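# Seat the load cell foot-down in the press ring

## Task

Lift the load cell off its stand and set it into the press's ring foot first, with the foot resting flat on the seat. Release it, then withdraw both grippers until neither one is above the seat.

## Robot and tools

Robot. Two seven-joint arms, left_arm and right_arm, each ending in a parallel two-finger gripper. The fingers point along the gripper's +z axis and the pads move apart and together along its y axis. end_effector_position is the spot midway between the pads when they are shut. Fingertips extend about 19 mm past it when closed and about 6 mm when fully open.

Frames. Scene frame: origin at table-top height, midway between the nominal bases; +z up, +x out over the table, +y toward left_arm. The calibrated bases are left_arm (-0.013, +0.270, +0.016) m and right_arm (-0.028, -0.398, +0.016) m, both nearly unrotated. Each arm reports its hand pose, velocities and targets in its own base frame. Fixed cameras and the table use the scene frame. Motion offsets are measured along the current Hand target's own axes, which are the gripper's axes. Reported positions can be a few centimetres off, more at long reach.

The 16-number row, used by execute_actions and move. Every row holds 16 values in [-1, 1], always both arms: left dx, dy, dz, rx, ry, rz, left_gripper position, left_gripper speed, then the same eight for the right arm. dx to rz are an offset, not a pose, counted from that arm's Hand target at the start of the action or move. The scale is 1.0 = 0.6 m for dx, dy, dz and 1.0 = 180 degrees for rx, ry, rz, which together form one rotation vector. Later rows in an action are not cumulative; each is measured from that same start. Because every new call starts from the current Hand target, sending the same offset again moves the arm further. Six zeros re-request the present Hand target, which also closes a gap where the hand settled short. Gripper position: +1 fully open (85 mm), 0 about 45 mm, -1 fully shut. The mapping is uneven, so check position_measured_pct (roughly 50 minus 50 times the position number). Gripper speed: about 20 mm/s at -1, 85 at 0, 150 at +1. Faster closes and a requested gap well inside the object grip harder; a slow close ending just inside the object's width grips weakly. A gripper value of 0 is itself a command, so to leave a gripper unchanged resend its last position and speed. To release, ask for a gap a few mm wider than the part.

Tools.
execute_actions(actions, cameras): actions is a list of actions. Each action is a table of up to 15 rows, one per 1/30 s step (0.5 s total); a shorter table repeats its last row. cameras lists names, ["all"], or []. An empty actions list returns the state plus images.
move(target, speed, blend, blocking, cameras): target is one row or a list of up to 15 rows, all offsets from the same starting Hand targets. It drives straight paths with no obstacle avoidance, 10 s at most. speed is in m/s, 0.002 to 0.5 (default 0.25), one value or one per target. blend, in metres, rounds the corners of a list; 0 stops at each target. blocking=false returns after about 0.5 s while the move continues. The result adds a move: line giving the ending (done, off_target, moving, held, fault) and any limits (paced = pose clipped, held = steps withheld).
wait(seconds 0 to 10, cameras): lets time pass with the last commands held.
stop(cameras): brakes a running move; the fingers keep going.
zoom_image(camera, region [x0, y0, x1, y1]): a closer look at the latest image, region no larger than 504 by 504 pixels.
clear_fault(arm): clears a reported torque fault on left_arm or right_arm.
finished_scene(scene): ends the current scene; give its number.

Cameras: cam_head_left, cam_head_right, cam_high, cam_low, cam_left_wrist, cam_right_wrist, each 896x504. Calibration follows OpenCV conventions; the wrist cameras are given in their arm's base frame and may lag while the arm moves.

Results. Per arm: end_effector_position (m) and end_effector_quat_wxyz, Hand target (the last commanded pose after clipping), joint positions, velocities and torques, and Flange force along the gripper axes (it includes a held part's weight and has some error). Per gripper: object_status (0 moving, 1 blocked while opening, 2 stopped on something before the requested gap, 3 reached the requested gap or pads met), position_measured_pct, and motor_current_ma (about 1000 when holding firmly, near 0 in free air). Calls that run actions also list some intermediate hand positions. Warning lines include MOTOR HOT, torque faults and OVER-TEMPERATURE FAULT.

Cautions. The arms are stiff, so a target only a few millimetres beyond a firm contact presses very hard; come in slowly and aim at the contact, not past it. To end a push, command back past the gripper. Orientation is clipped to within 32 degrees of the measured one per step, and large wrist turns can swing the elbow. A clearance check may hold back commands that bring the arms close, but collisions can still happen; never let the arms or grippers press on each other or close on the other arm's fingers. Joint torque limits are 104.5 N m (first four joints) and 51.3 N m (last three); a hit or a joint straying over 5 degrees stops the arm until clear_fault. Don't grip hard while the part still sits on the stand, release it only when it is still, avoid fast swings with a load, and never let anything fall or leave the table, since that fails the task. Loose parts may occasionally get nudged. Holding loads or a stretched arm for long heats the motors and can make an arm sag.

Each tool is called after "Emit:" as name(argument=value, ...) on one line, values as JSON.

## Session

Emit:
execute_actions(actions=[])

Scene clock: 0.00 s.
left_arm: end_effector_position=(+0.2341, -0.1284, +0.1688) position_measured_pct=0.0 object_status=3 motor_current_ma=0 end_effector_quat_wxyz=(+0.612, +0.444, -0.504, +0.418) | right_arm: end_effector_position=(+0.2966, +0.0668, +0.2651) position_measured_pct=0.0 object_status=3 motor_current_ma=0 end_effector_quat_wxyz=(-0.304, +0.864, +0.262, +0.303)
Joint positions: left_arm=[-0.435 1.171 -0.18 2.076 0.784 1.72 1.506] | right_arm=[0.188 0.078 0.41 2.384 -1.055 1.141 0.317]
Joint velocities: within noise
Joint torques (N m): no reading
Flange force (N): no reading
Hand target: left_arm +0.2341, -0.1284, +0.1688; +0.612, +0.444, -0.504, +0.418 | right_arm +0.2966, +0.0668, +0.2651; -0.304, +0.864, +0.262, +0.303
Tool commands: left_gripper/position=+1.0 left_gripper/speed=+1.0 right_gripper/position=+1.0 right_gripper/speed=+1.0

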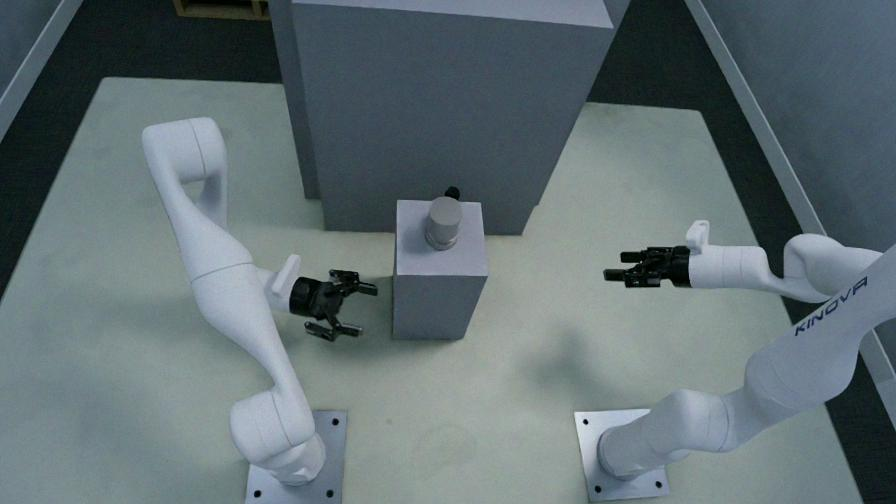

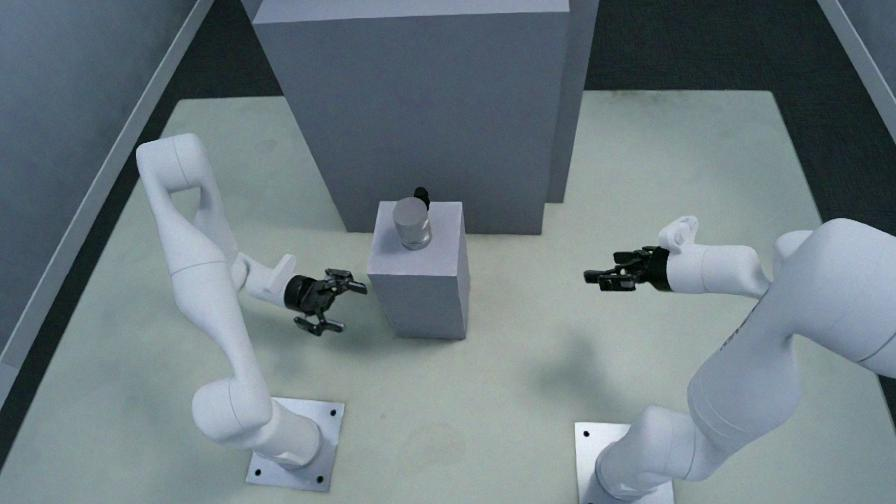

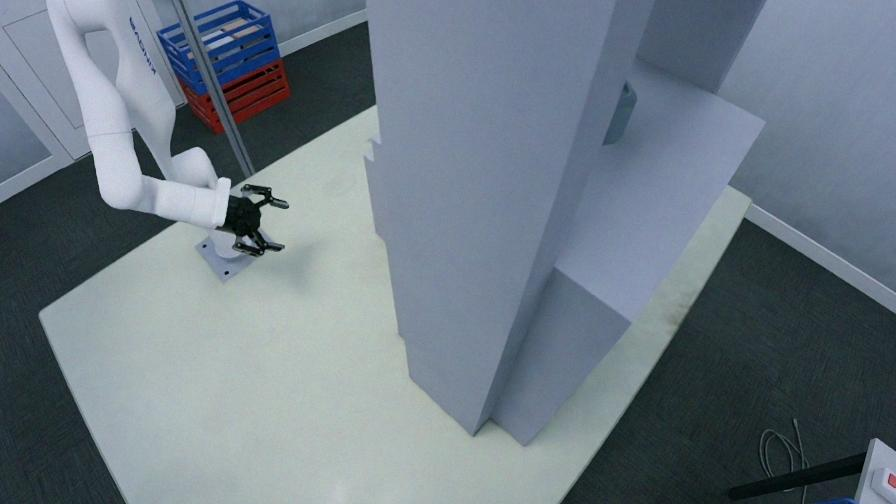

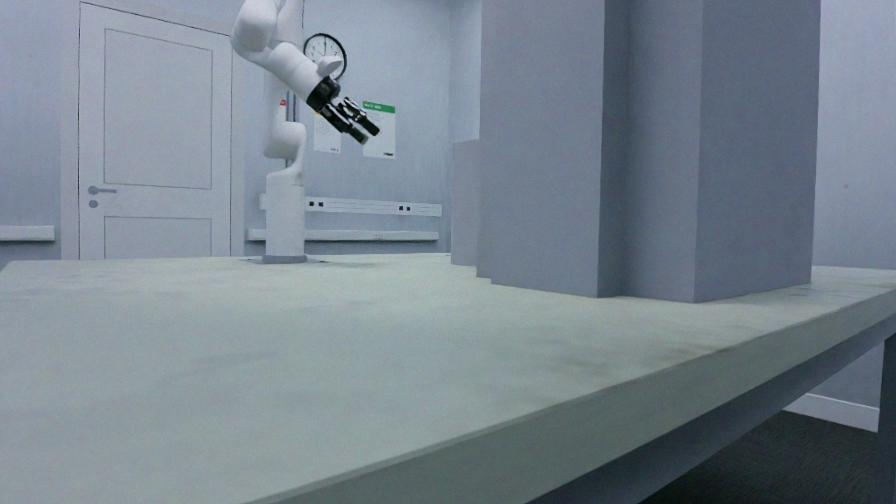

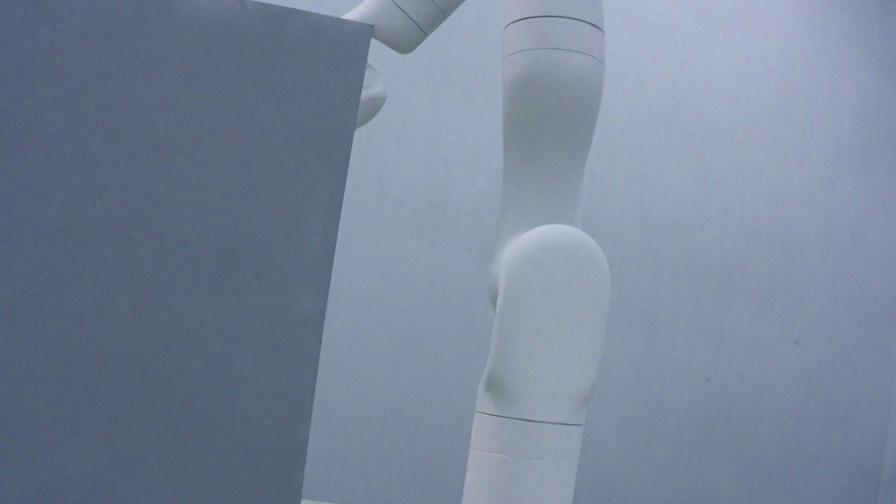

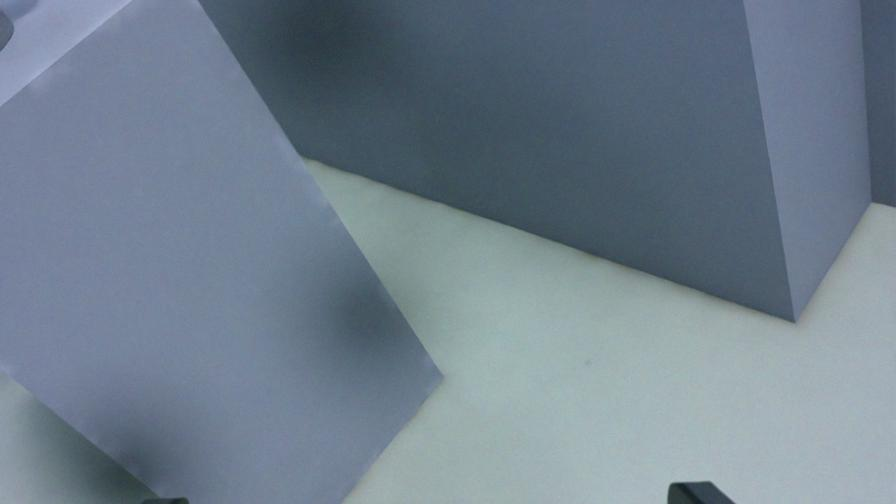

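Emit:
zoom_image(camera="cam_head_left", region=[360, 150, 540, 350])

Emit:
zoom_image(camera="cam_head_right", region=[340, 150, 500, 350])

Emit:
zoom_image(camera="cam_high", region=[540, 0, 800, 340])

Scaled by 2.520.

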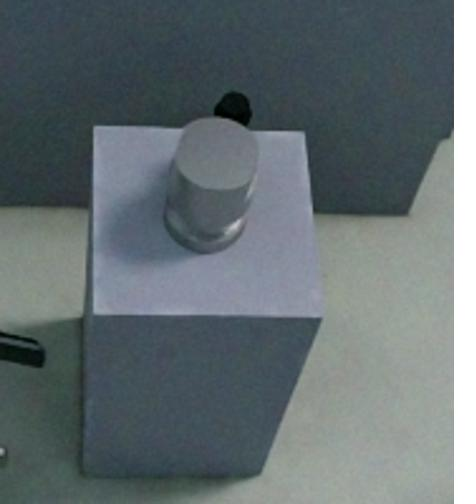

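Scaled by 2.520.

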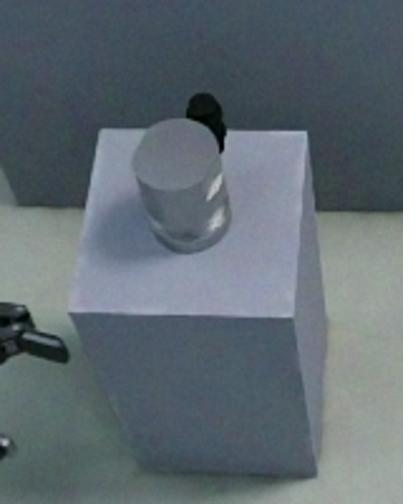

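Scaled by 1.482.

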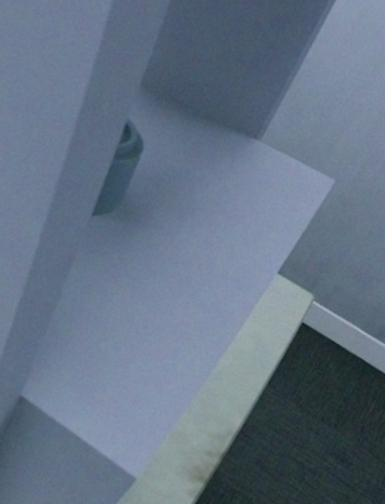

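Emit:
move(target=[0.2524, -0.1349, -0.0798, 0.0875, -0.0257, 0.0430, 1.0, 1.0, 0.6542, -0.4367, -0.3018, -0.1652, 0.1951, -0.0507, 1.0, 1.0], speed=0.2, cameras=["all"])

Scene clock: 9.77 s.
left_arm: end_effector_position=(+0.3452, -0.0932, +0.3037) position_measured_pct=0.0 object_status=3 motor_current_ma=0 end_effector_quat_wxyz=(+0.496, +0.505, -0.495, +0.505) | right_arm: end_effector_position=(+0.3297, +0.2257, +0.7438) position_measured_pct=0.0 object_status=3 motor_current_ma=0 end_effector_quat_wxyz=(-0.116, +0.759, +0.140, +0.626)
Joint positions: left_arm=[-0.474 0.752 -0.225 2.009 1.025 1.916 1.818] | right_arm=[0.602 -0.638 -0.478 1.528 -0.833 0.867 -1.159]
Joint torques (N m): left_arm=[-0.42 -15.63 1.9 -1.81 0.55 2.96 -0.21] | right_arm=[0.95 4.73 3.34 -8.72 -1.4 -2.77 -0.44]
Flange force (N): left_arm=[1.5 -0.1 0.8] | right_arm=[0.6 1.5 -3.4]
Hand target: left_arm +0.3452, -0.0932, +0.3038; +0.496, +0.505, -0.495, +0.505 | right_arm +0.3297, +0.2257, +0.7438; -0.116, +0.759, +0.140, +0.626
Off the commanded pose: left_arm 0.000 m, 0 deg | right_arm 0.000 m, 0 deg.
move: done
camera_calibration:
cam_left_wrist: T_world_to_cam=[[-0.999904, -0.0113422, 0.00792547, 0.339284], [-0.00766016, -0.023247, -0.9997, 0.359042], [0.011523, -0.999665, 0.0231579, 0.0392928], [0, 0, 0, 1]] pos_world=[0.341549, 0.0514745, 0.355336]
cam_right_wrist: T_world_to_cam=[[0.326369, -0.945115, -0.0155039, 0.115245], [-0.206565, -0.0553066, -0.976869, 0.862657], [0.922396, 0.322022, -0.213278, -0.069564], [0, 0, 0, 1]] pos_world=[0.204748, 0.179032, 0.829653]

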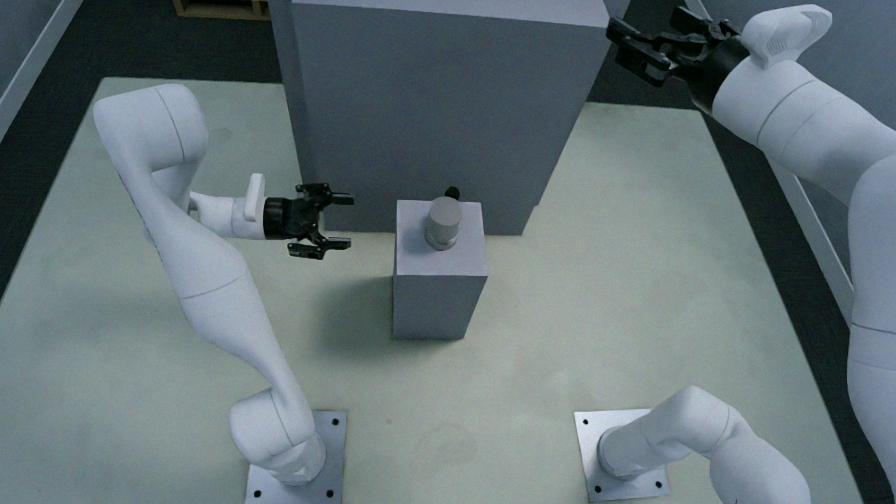

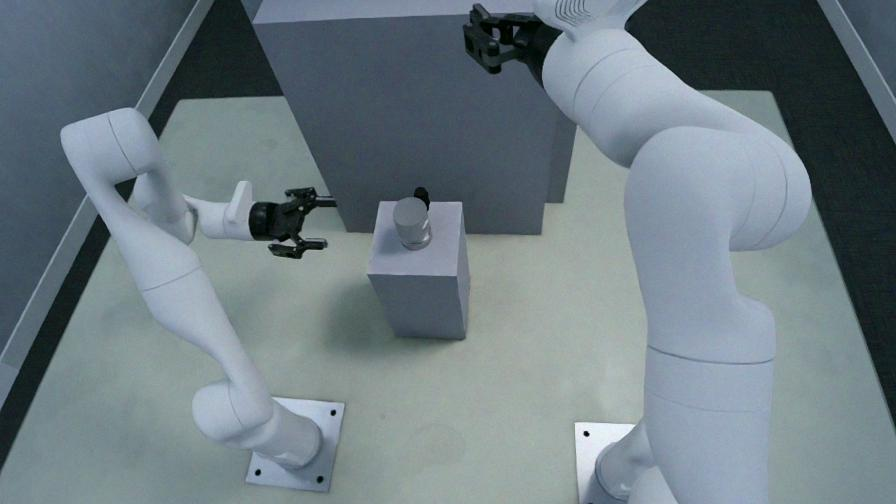

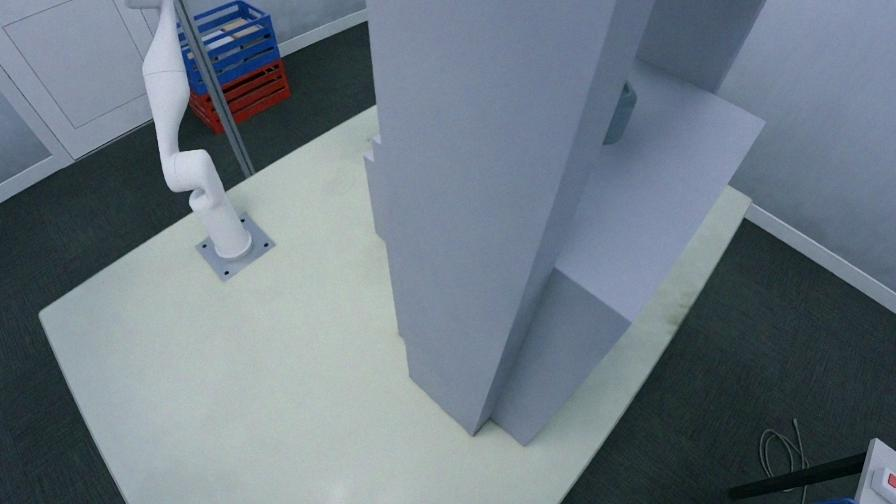

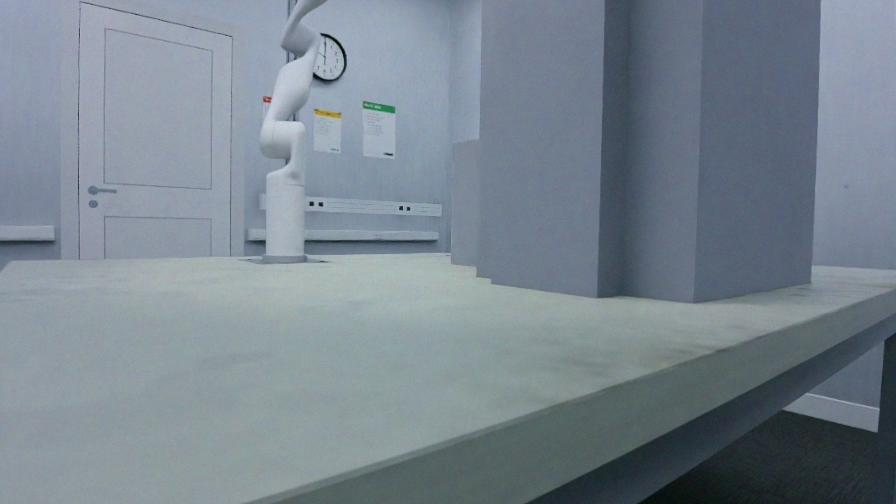

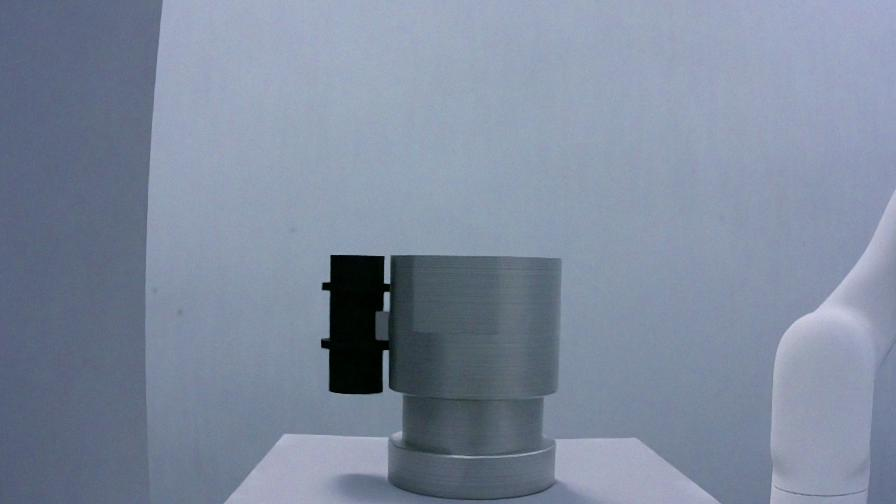

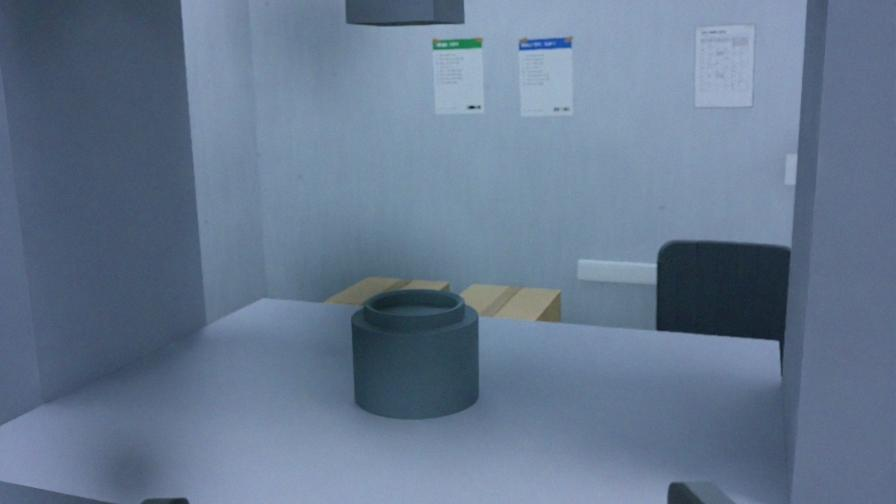

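Emit:
zoom_image(camera="cam_left_wrist", region=[300, 230, 600, 504])

Emit:
zoom_image(camera="cam_right_wrist", region=[320, 270, 520, 430])

Emit:
zoom_image(camera="cam_right_wrist", region=[320, 0, 520, 60])

Scaled by 1.680 from the camera's 896x504 image, which has a finer 1280x720 frame.

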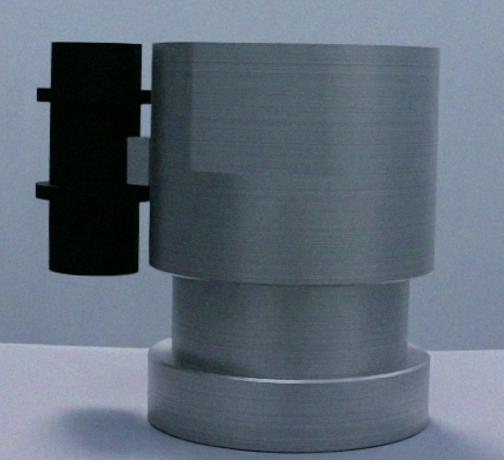

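Scaled by 2.520 from the camera's 896x504 image, which has a finer 1280x720 frame.

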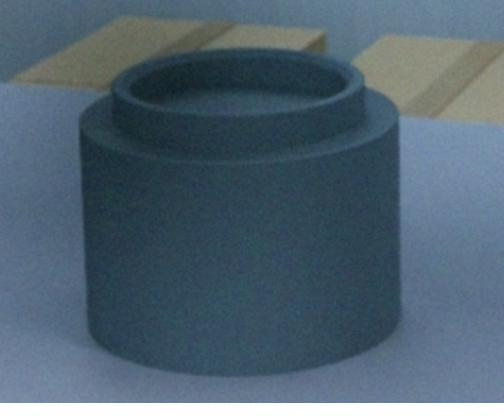

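Scaled by 2.520 from the camera's 896x504 image, which has a finer 1280x720 frame.

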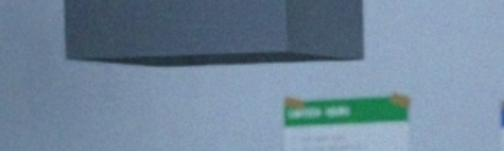

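Emit:
move(target=[0, 0, 0, 0, 0, 0, 1.0, 1.0, 0.0152, -0.0008, 0.418, 0.0049, -0.0800, -0.0016, 1.0, 1.0], speed=0.15, cameras=["all"])

Scene clock: 18.03 s.
left_arm: end_effector_position=(+0.3452, -0.0932, +0.3038) position_measured_pct=0.0 object_status=3 motor_current_ma=0 end_effector_quat_wxyz=(+0.496, +0.505, -0.495, +0.505) | right_arm: end_effector_position=(+0.5611, +0.3148, +0.7049) position_measured_pct=0.0 object_status=3 motor_current_ma=0 end_effector_quat_wxyz=(-0.101, +0.830, +0.160, +0.525)
Joint positions: left_arm=[-0.474 0.752 -0.225 2.009 1.025 1.916 1.818] | right_arm=[1.861 -0.433 -1.744 0.871 -0.715 1.018 -1.377]
Joint torques (N m): left_arm=[-0.56 -15.59 1.86 -1.73 0.54 3 -0.2] | right_arm=[0.51 13.55 3.49 -8.22 -0.94 -2.81 -0.43]
Flange force (N): left_arm=[1.5 -0.4 1.0] | right_arm=[0.3 -1.4 -2.3]
Hand target: left_arm +0.3452, -0.0932, +0.3038; +0.496, +0.505, -0.495, +0.505 | right_arm +0.5611, +0.3148, +0.7049; -0.101, +0.830, +0.160, +0.525
Off the commanded pose: left_arm 0.000 m, 0 deg | right_arm 0.000 m, 0 deg.
move: done
camera_calibration:
cam_left_wrist: T_world_to_cam=[[-0.999904, -0.0113422, 0.00792547, 0.339284], [-0.00766016, -0.023247, -0.9997, 0.359042], [0.011523, -0.999665, 0.0231579, 0.0392928], [0, 0, 0, 1]] pos_world=[0.341549, 0.0514745, 0.355336]
cam_right_wrist: T_world_to_cam=[[0.338917, -0.940791, -0.00683332, 0.108866], [-0.424916, -0.146586, -0.893286, 0.969796], [0.839394, 0.305653, -0.449437, -0.101737], [0, 0, 0, 1]] pos_world=[0.460582, 0.275675, 0.821324]

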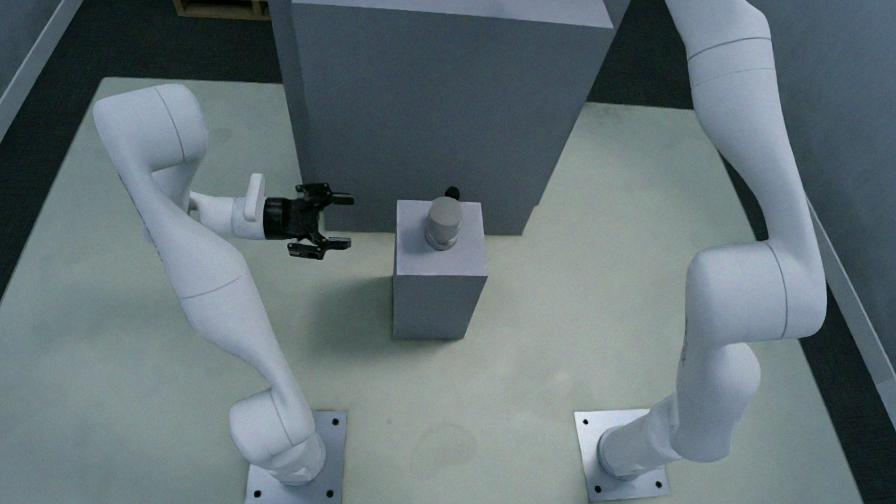

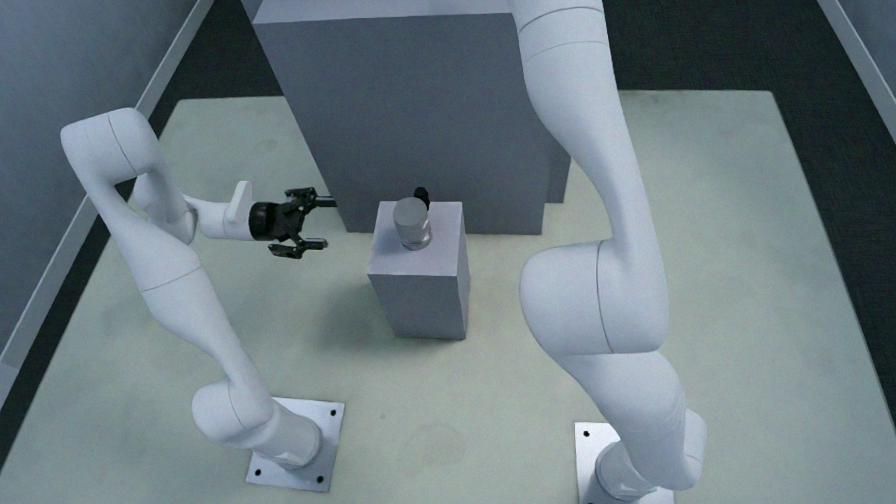

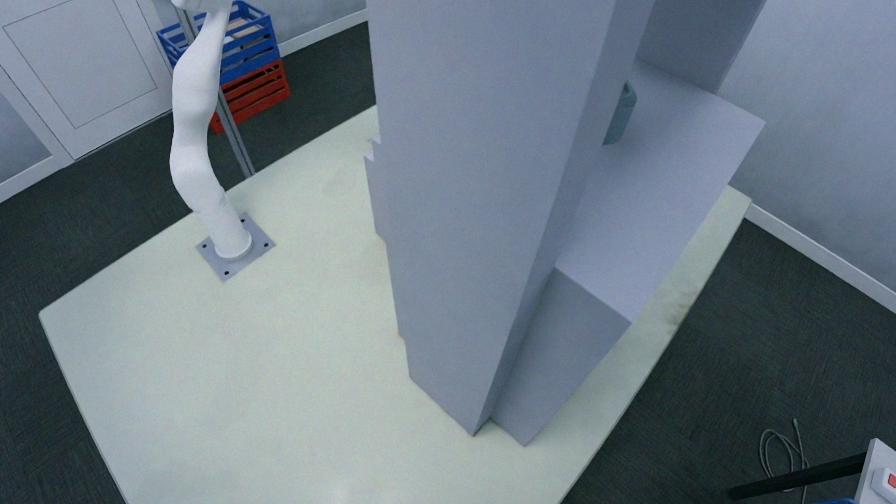

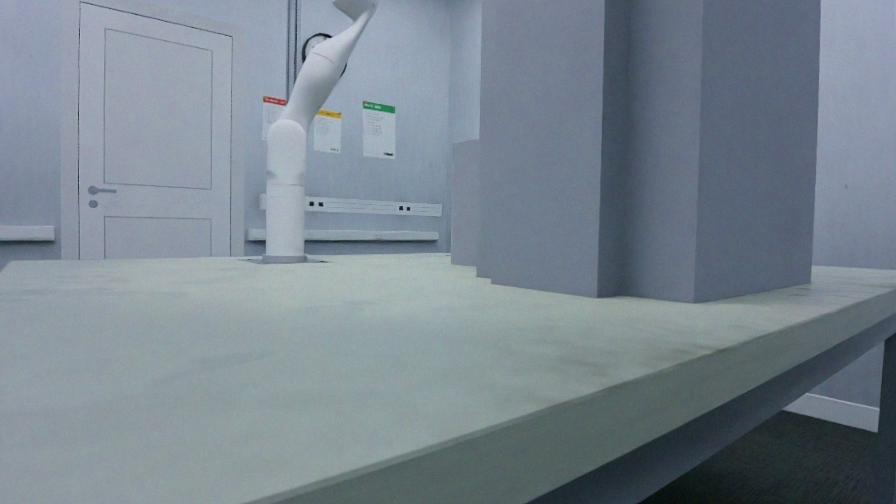

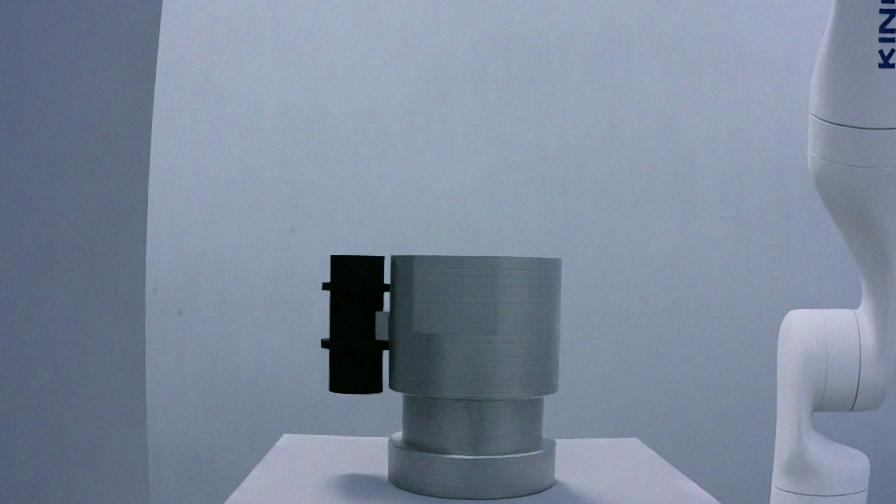

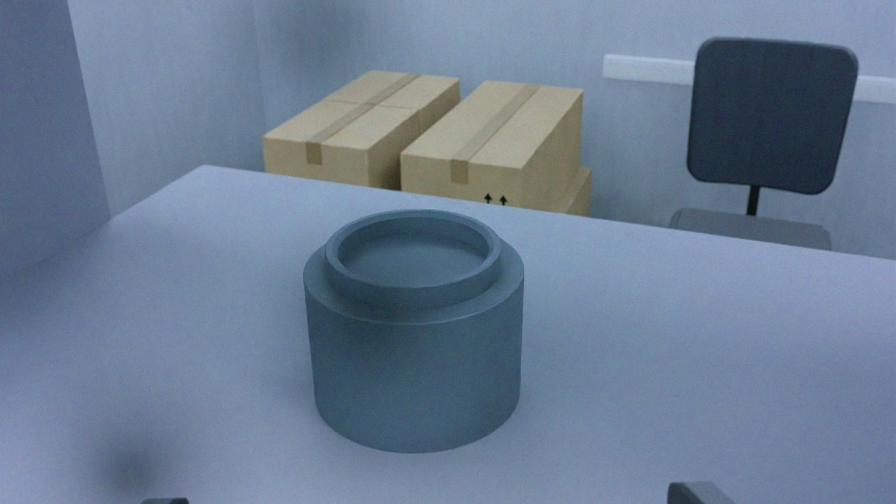

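Emit:
zoom_image(camera="cam_right_wrist", region=[290, 190, 540, 330])

Emit:
zoom_image(camera="cam_right_wrist", region=[290, 320, 540, 460])

Scaled by 2.016 from the camera's 896x504 image, which has a finer 1280x720 frame.

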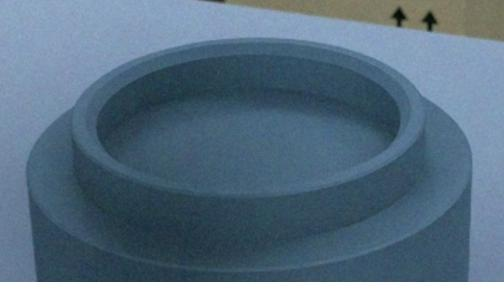

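Scaled by 2.016 from the camera's 896x504 image, which has a finer 1280x720 frame.

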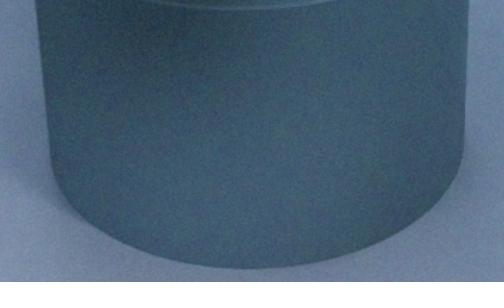

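Emit:
move(target=[[0.4667, 0, 0, 0, 0, 0, 1.0, 1.0, -0.0308, 0.1652, -0.0923, 0.1223, 0.0392, -0.0489, 1.0, 1.0],[0.4667, 0, 0.3667, 0, 0, 0, 1.0, 1.0, -0.0308, 0.1652, -0.0923, 0.1223, 0.0392, -0.0489, 1.0, 1.0]], speed=0.15, cameras=["all"])

Scene clock: 24.67 s.
left_arm: end_effector_position=(+0.3497, -0.3128, +0.5841) position_measured_pct=0.0 object_status=3 motor_current_ma=0 end_effector_quat_wxyz=(+0.496, +0.505, -0.495, +0.505) | right_arm: end_effector_position=(+0.5443, +0.2013, +0.7120) position_measured_pct=0.0 object_status=3 motor_current_ma=0 end_effector_quat_wxyz=(-0.227, +0.747, +0.314, +0.540)
Joint positions: left_arm=[-0.399 0.124 0.376 1.846 1.528 1.559 2.752] | right_arm=[2.38 -0.205 -2.079 1.104 -1.238 1.207 -0.549]
Joint torques (N m): left_arm=[-0.46 -8.71 1.76 -8.25 2.62 1.29 -0.19] | right_arm=[0.85 11.58 1.16 -9.08 -2.76 -1.59 -0.44]
Flange force (N): left_arm=[1.1 0.3 0.2] | right_arm=[-0.3 -4.3 -0.5]
Hand target: left_arm +0.3497, -0.3128, +0.5841; +0.496, +0.505, -0.495, +0.505 | right_arm +0.5443, +0.2013, +0.7120; -0.227, +0.747, +0.314, +0.540
Off the commanded pose: left_arm 0.000 m, 0 deg | right_arm 0.000 m, 0 deg.
move: done
camera_calibration:
cam_left_wrist: T_world_to_cam=[[-0.999903, -0.0113396, 0.0080254, 0.339108], [-0.00776014, -0.0232466, -0.9997, 0.634223], [0.0115227, -0.999665, 0.0231564, -0.186777], [0, 0, 0, 1]] pos_world=[0.346149, -0.168125, 0.635636]
cam_right_wrist: T_world_to_cam=[[0.68924, -0.724444, -0.0113628, -0.223239], [-0.249795, -0.222876, -0.9423, 0.907218], [0.680111, 0.652309, -0.334578, -0.114543], [0, 0, 0, 1]] pos_world=[0.458386, 0.11519, 0.814011]

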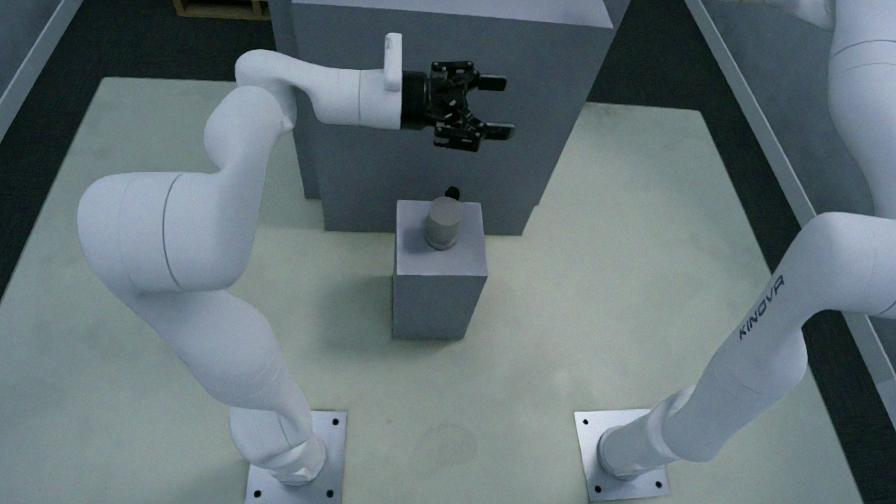

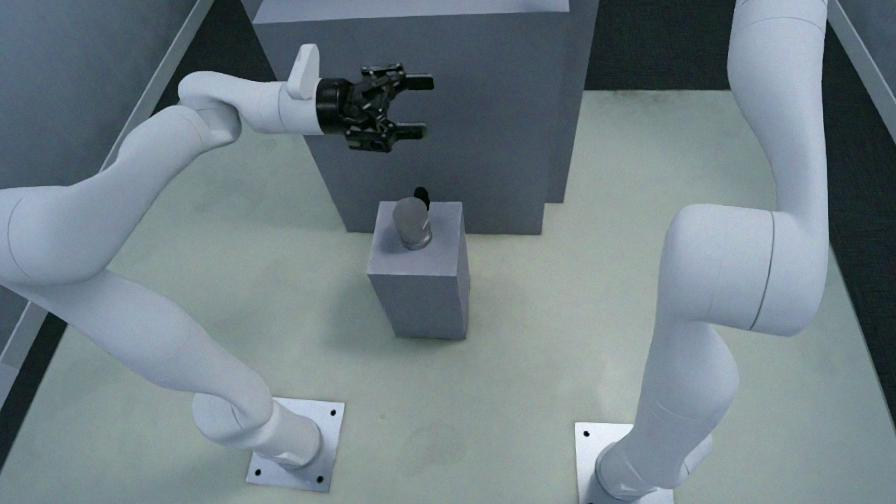

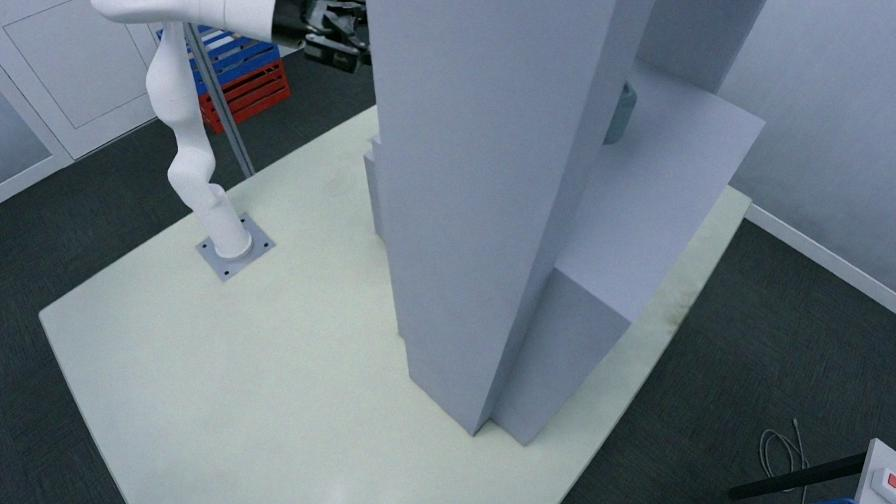

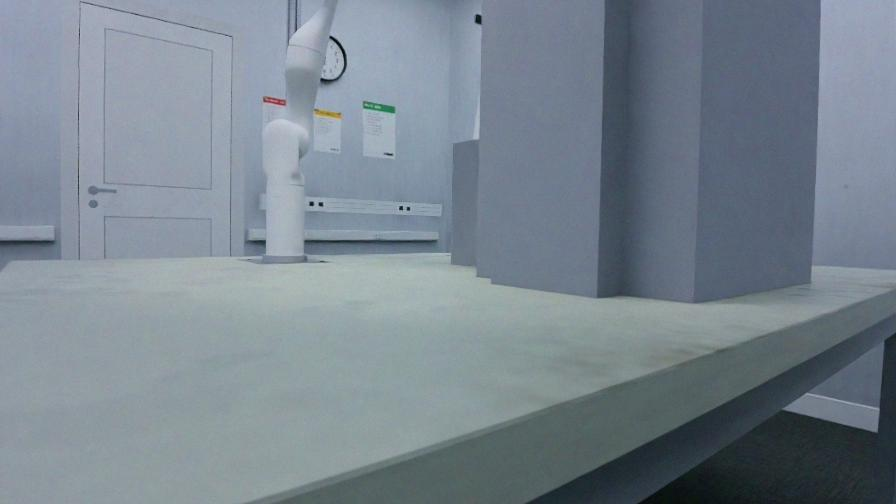

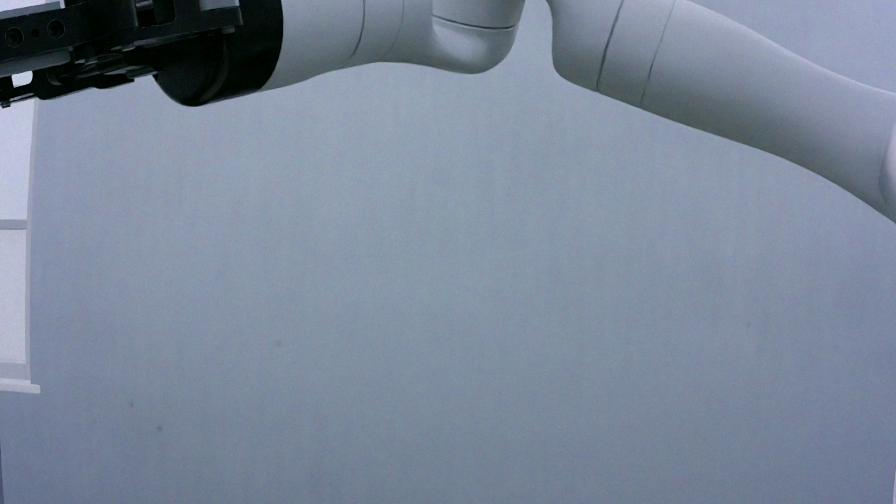

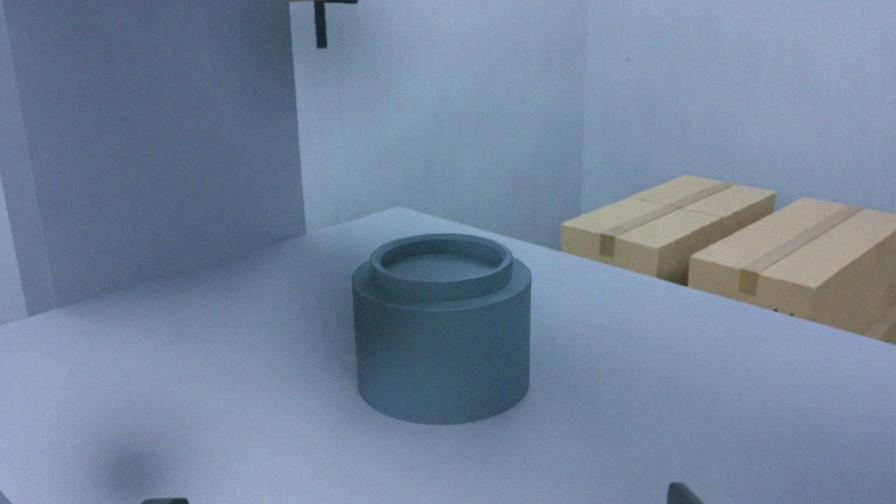

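Emit:
move(target=[[0, -0.05, 0.0167, 0.3333, 0, 0, 1.0, 1.0, 0, 0, 0, 0, 0, 0, 1.0, 1.0],[-0.0833, 0.2167, -0.05, 0.5556, 0, 0, 1.0, 1.0, 0, 0, 0, 0, 0, 0, 1.0, 1.0]], speed=0.2, blend=0.03, cameras=["cam_head_left","cam_head_right","cam_left_wrist"])

Emit:
zoom_image(camera="cam_left_wrist", region=[300, 230, 600, 504])

Scene clock: 30.07 s.
left_arm: end_effector_position=(+0.2191, -0.2854, +0.5341) position_measured_pct=0.0 object_status=3 motor_current_ma=0 end_effector_quat_wxyz=(-0.068, +0.704, +0.069, +0.703) | right_arm: end_effector_position=(+0.5443, +0.2013, +0.7120) position_measured_pct=0.0 object_status=3 motor_current_ma=0 end_effector_quat_wxyz=(-0.227, +0.747, +0.314, +0.540)
Joint positions: left_arm=[-0.382 -1.011 1.18 1.933 2.577 -0.874 2.992] | right_arm=[2.38 -0.205 -2.079 1.104 -1.238 1.207 -0.549]
Joint torques (N m): left_arm=[-0.52 10.45 -6.5 -6.75 -2.35 0.5 -0.2] | right_arm=[0.85 11.56 1.15 -9.11 -2.77 -1.62 -0.42]
Flange force (N): left_arm=[0.9 -2.3 -1.1] | right_arm=[-0.4 -4.3 -0.6]
Hand target: left_arm +0.2191, -0.2854, +0.5341; -0.068, +0.704, +0.069, +0.703 | right_arm +0.5443, +0.2013, +0.7120; -0.227, +0.747, +0.314, +0.540
Off the commanded pose: left_arm 0.000 m, 0 deg | right_arm 0.000 m, 0 deg.
move: done
camera_calibration:
cam_left_wrist: T_world_to_cam=[[0.184955, -0.982711, 0.00837172, -0.327858], [0.0221364, -0.00435057, -0.999745, 0.582803], [0.982498, 0.185093, 0.0209491, -0.0301548], [0, 0, 0, 1]] pos_world=[0.0773647, -0.314072, 0.586031]
Images, in order (width x height): cam_head_left 896x504, cam_head_right 896x504, cam_left_wrist 896x504.

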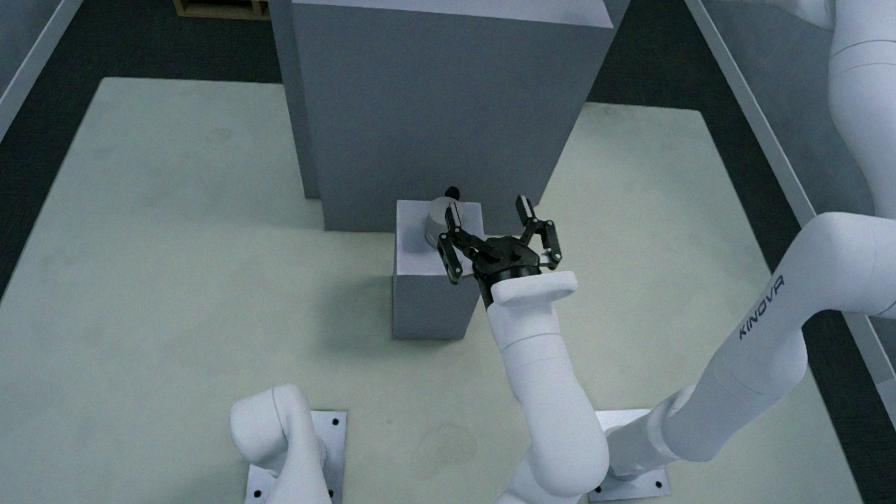

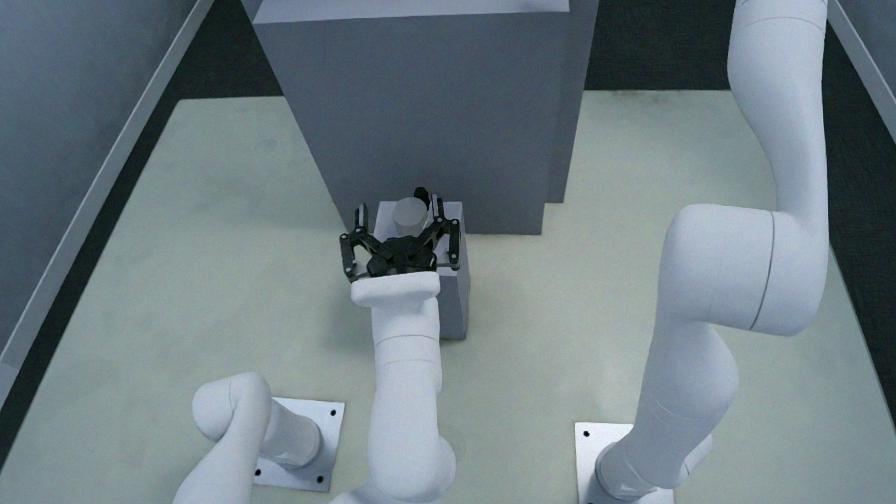

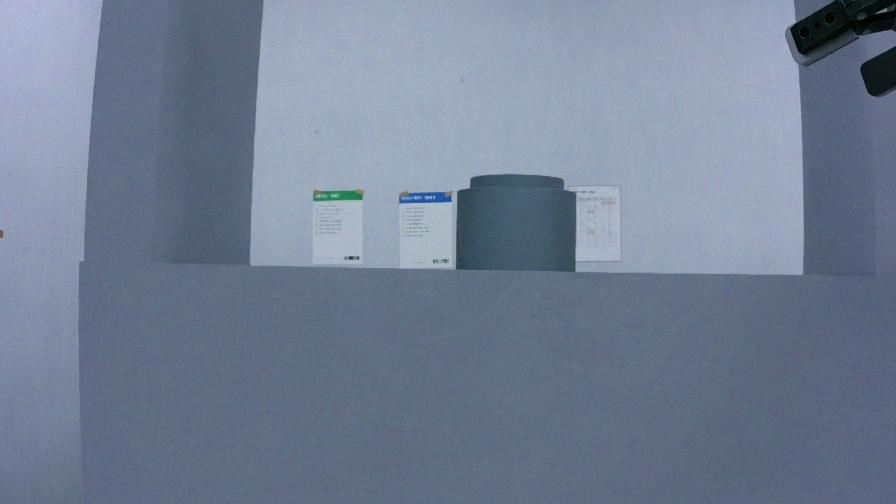

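Scaled by 1.680 from the camera's 896x504 image, which has a finer 1280x720 frame.

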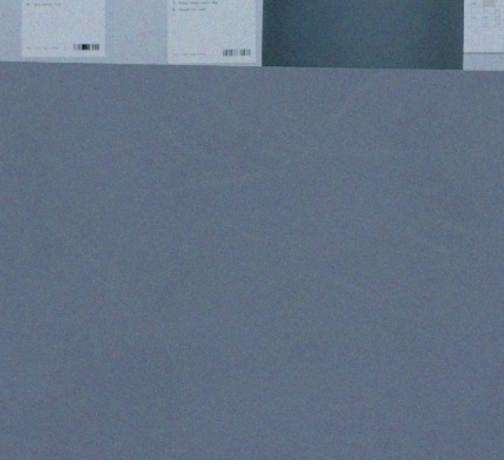

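Emit:
wait(seconds=0.1, cameras=["cam_high","cam_low","cam_right_wrist"])

Scene clock: 30.50 s.
left_arm: end_effector_position=(+0.2191, -0.2854, +0.5341) position_measured_pct=0.0 object_status=3 motor_current_ma=0 end_effector_quat_wxyz=(-0.068, +0.704, +0.069, +0.703) | right_arm: end_effector_position=(+0.5443, +0.2013, +0.7120) position_measured_pct=0.0 object_status=3 motor_current_ma=0 end_effector_quat_wxyz=(-0.227, +0.747, +0.314, +0.540)
Joint positions: left_arm=[-0.382 -1.011 1.18 1.933 2.577 -0.874 2.992] | right_arm=[2.38 -0.205 -2.079 1.104 -1.238 1.207 -0.549]
Joint torques (N m): left_arm=[-0.52 10.54 -6.51 -6.75 -2.36 0.55 -0.14] | right_arm=[0.82 11.57 1.08 -9.11 -2.76 -1.58 -0.44]
Flange force (N): left_arm=[0.8 -2.2 -1.3] | right_arm=[-0.5 -4.3 -0.6]
Hand target: left_arm +0.2191, -0.2854, +0.5341; -0.068, +0.704, +0.069, +0.703 | right_arm +0.5443, +0.2013, +0.7120; -0.227, +0.747, +0.314, +0.540
Tool commands: left_gripper/position=+1.0 left_gripper/speed=+1.0 right_gripper/position=+1.0 right_gripper/speed=+1.0
Off the commanded pose: left_arm 0.000 m, 0 deg | right_arm 0.000 m, 0 deg.
wait: 0.10 s; at rest from the start
camera_calibration:
cam_right_wrist: T_world_to_cam=[[0.68924, -0.724444, -0.0113628, -0.223239], [-0.249795, -0.222876, -0.9423, 0.907218], [0.680111, 0.652309, -0.334578, -0.114543], [0, 0, 0, 1]] pos_world=[0.458386, 0.11519, 0.814011]
Images, in order (width x height): cam_high 896x504, cam_low 896x504, cam_right_wrist 896x504.

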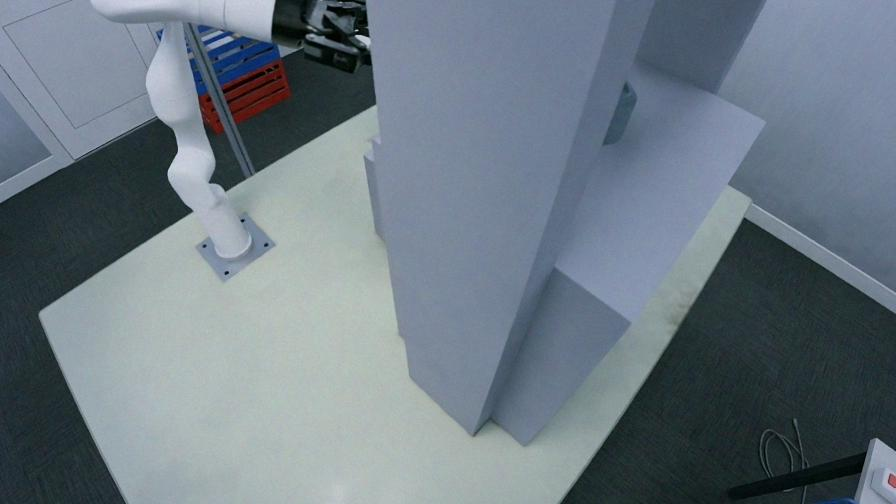

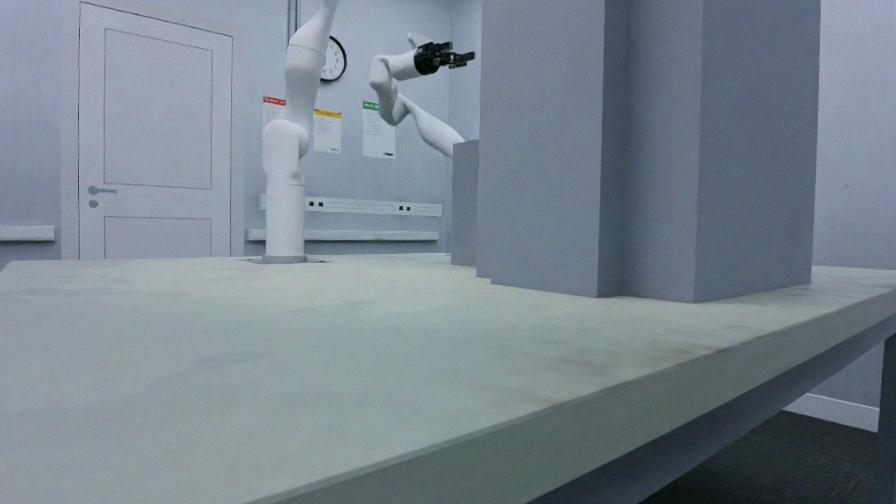

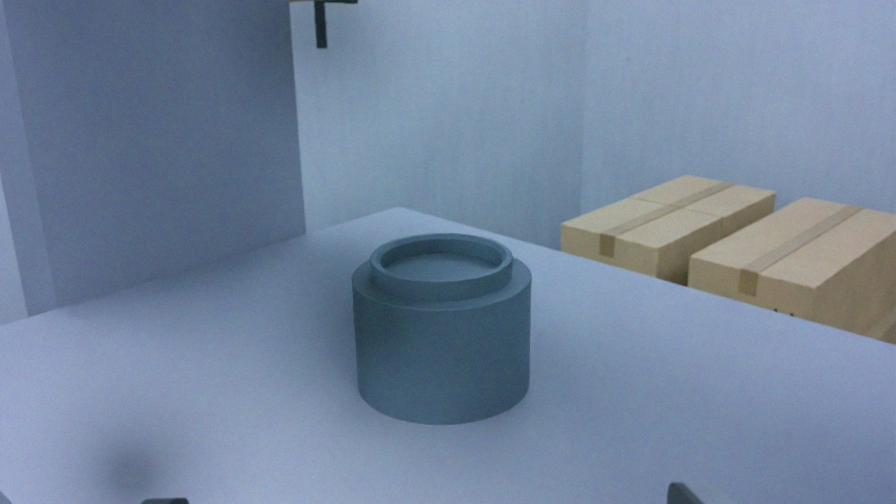

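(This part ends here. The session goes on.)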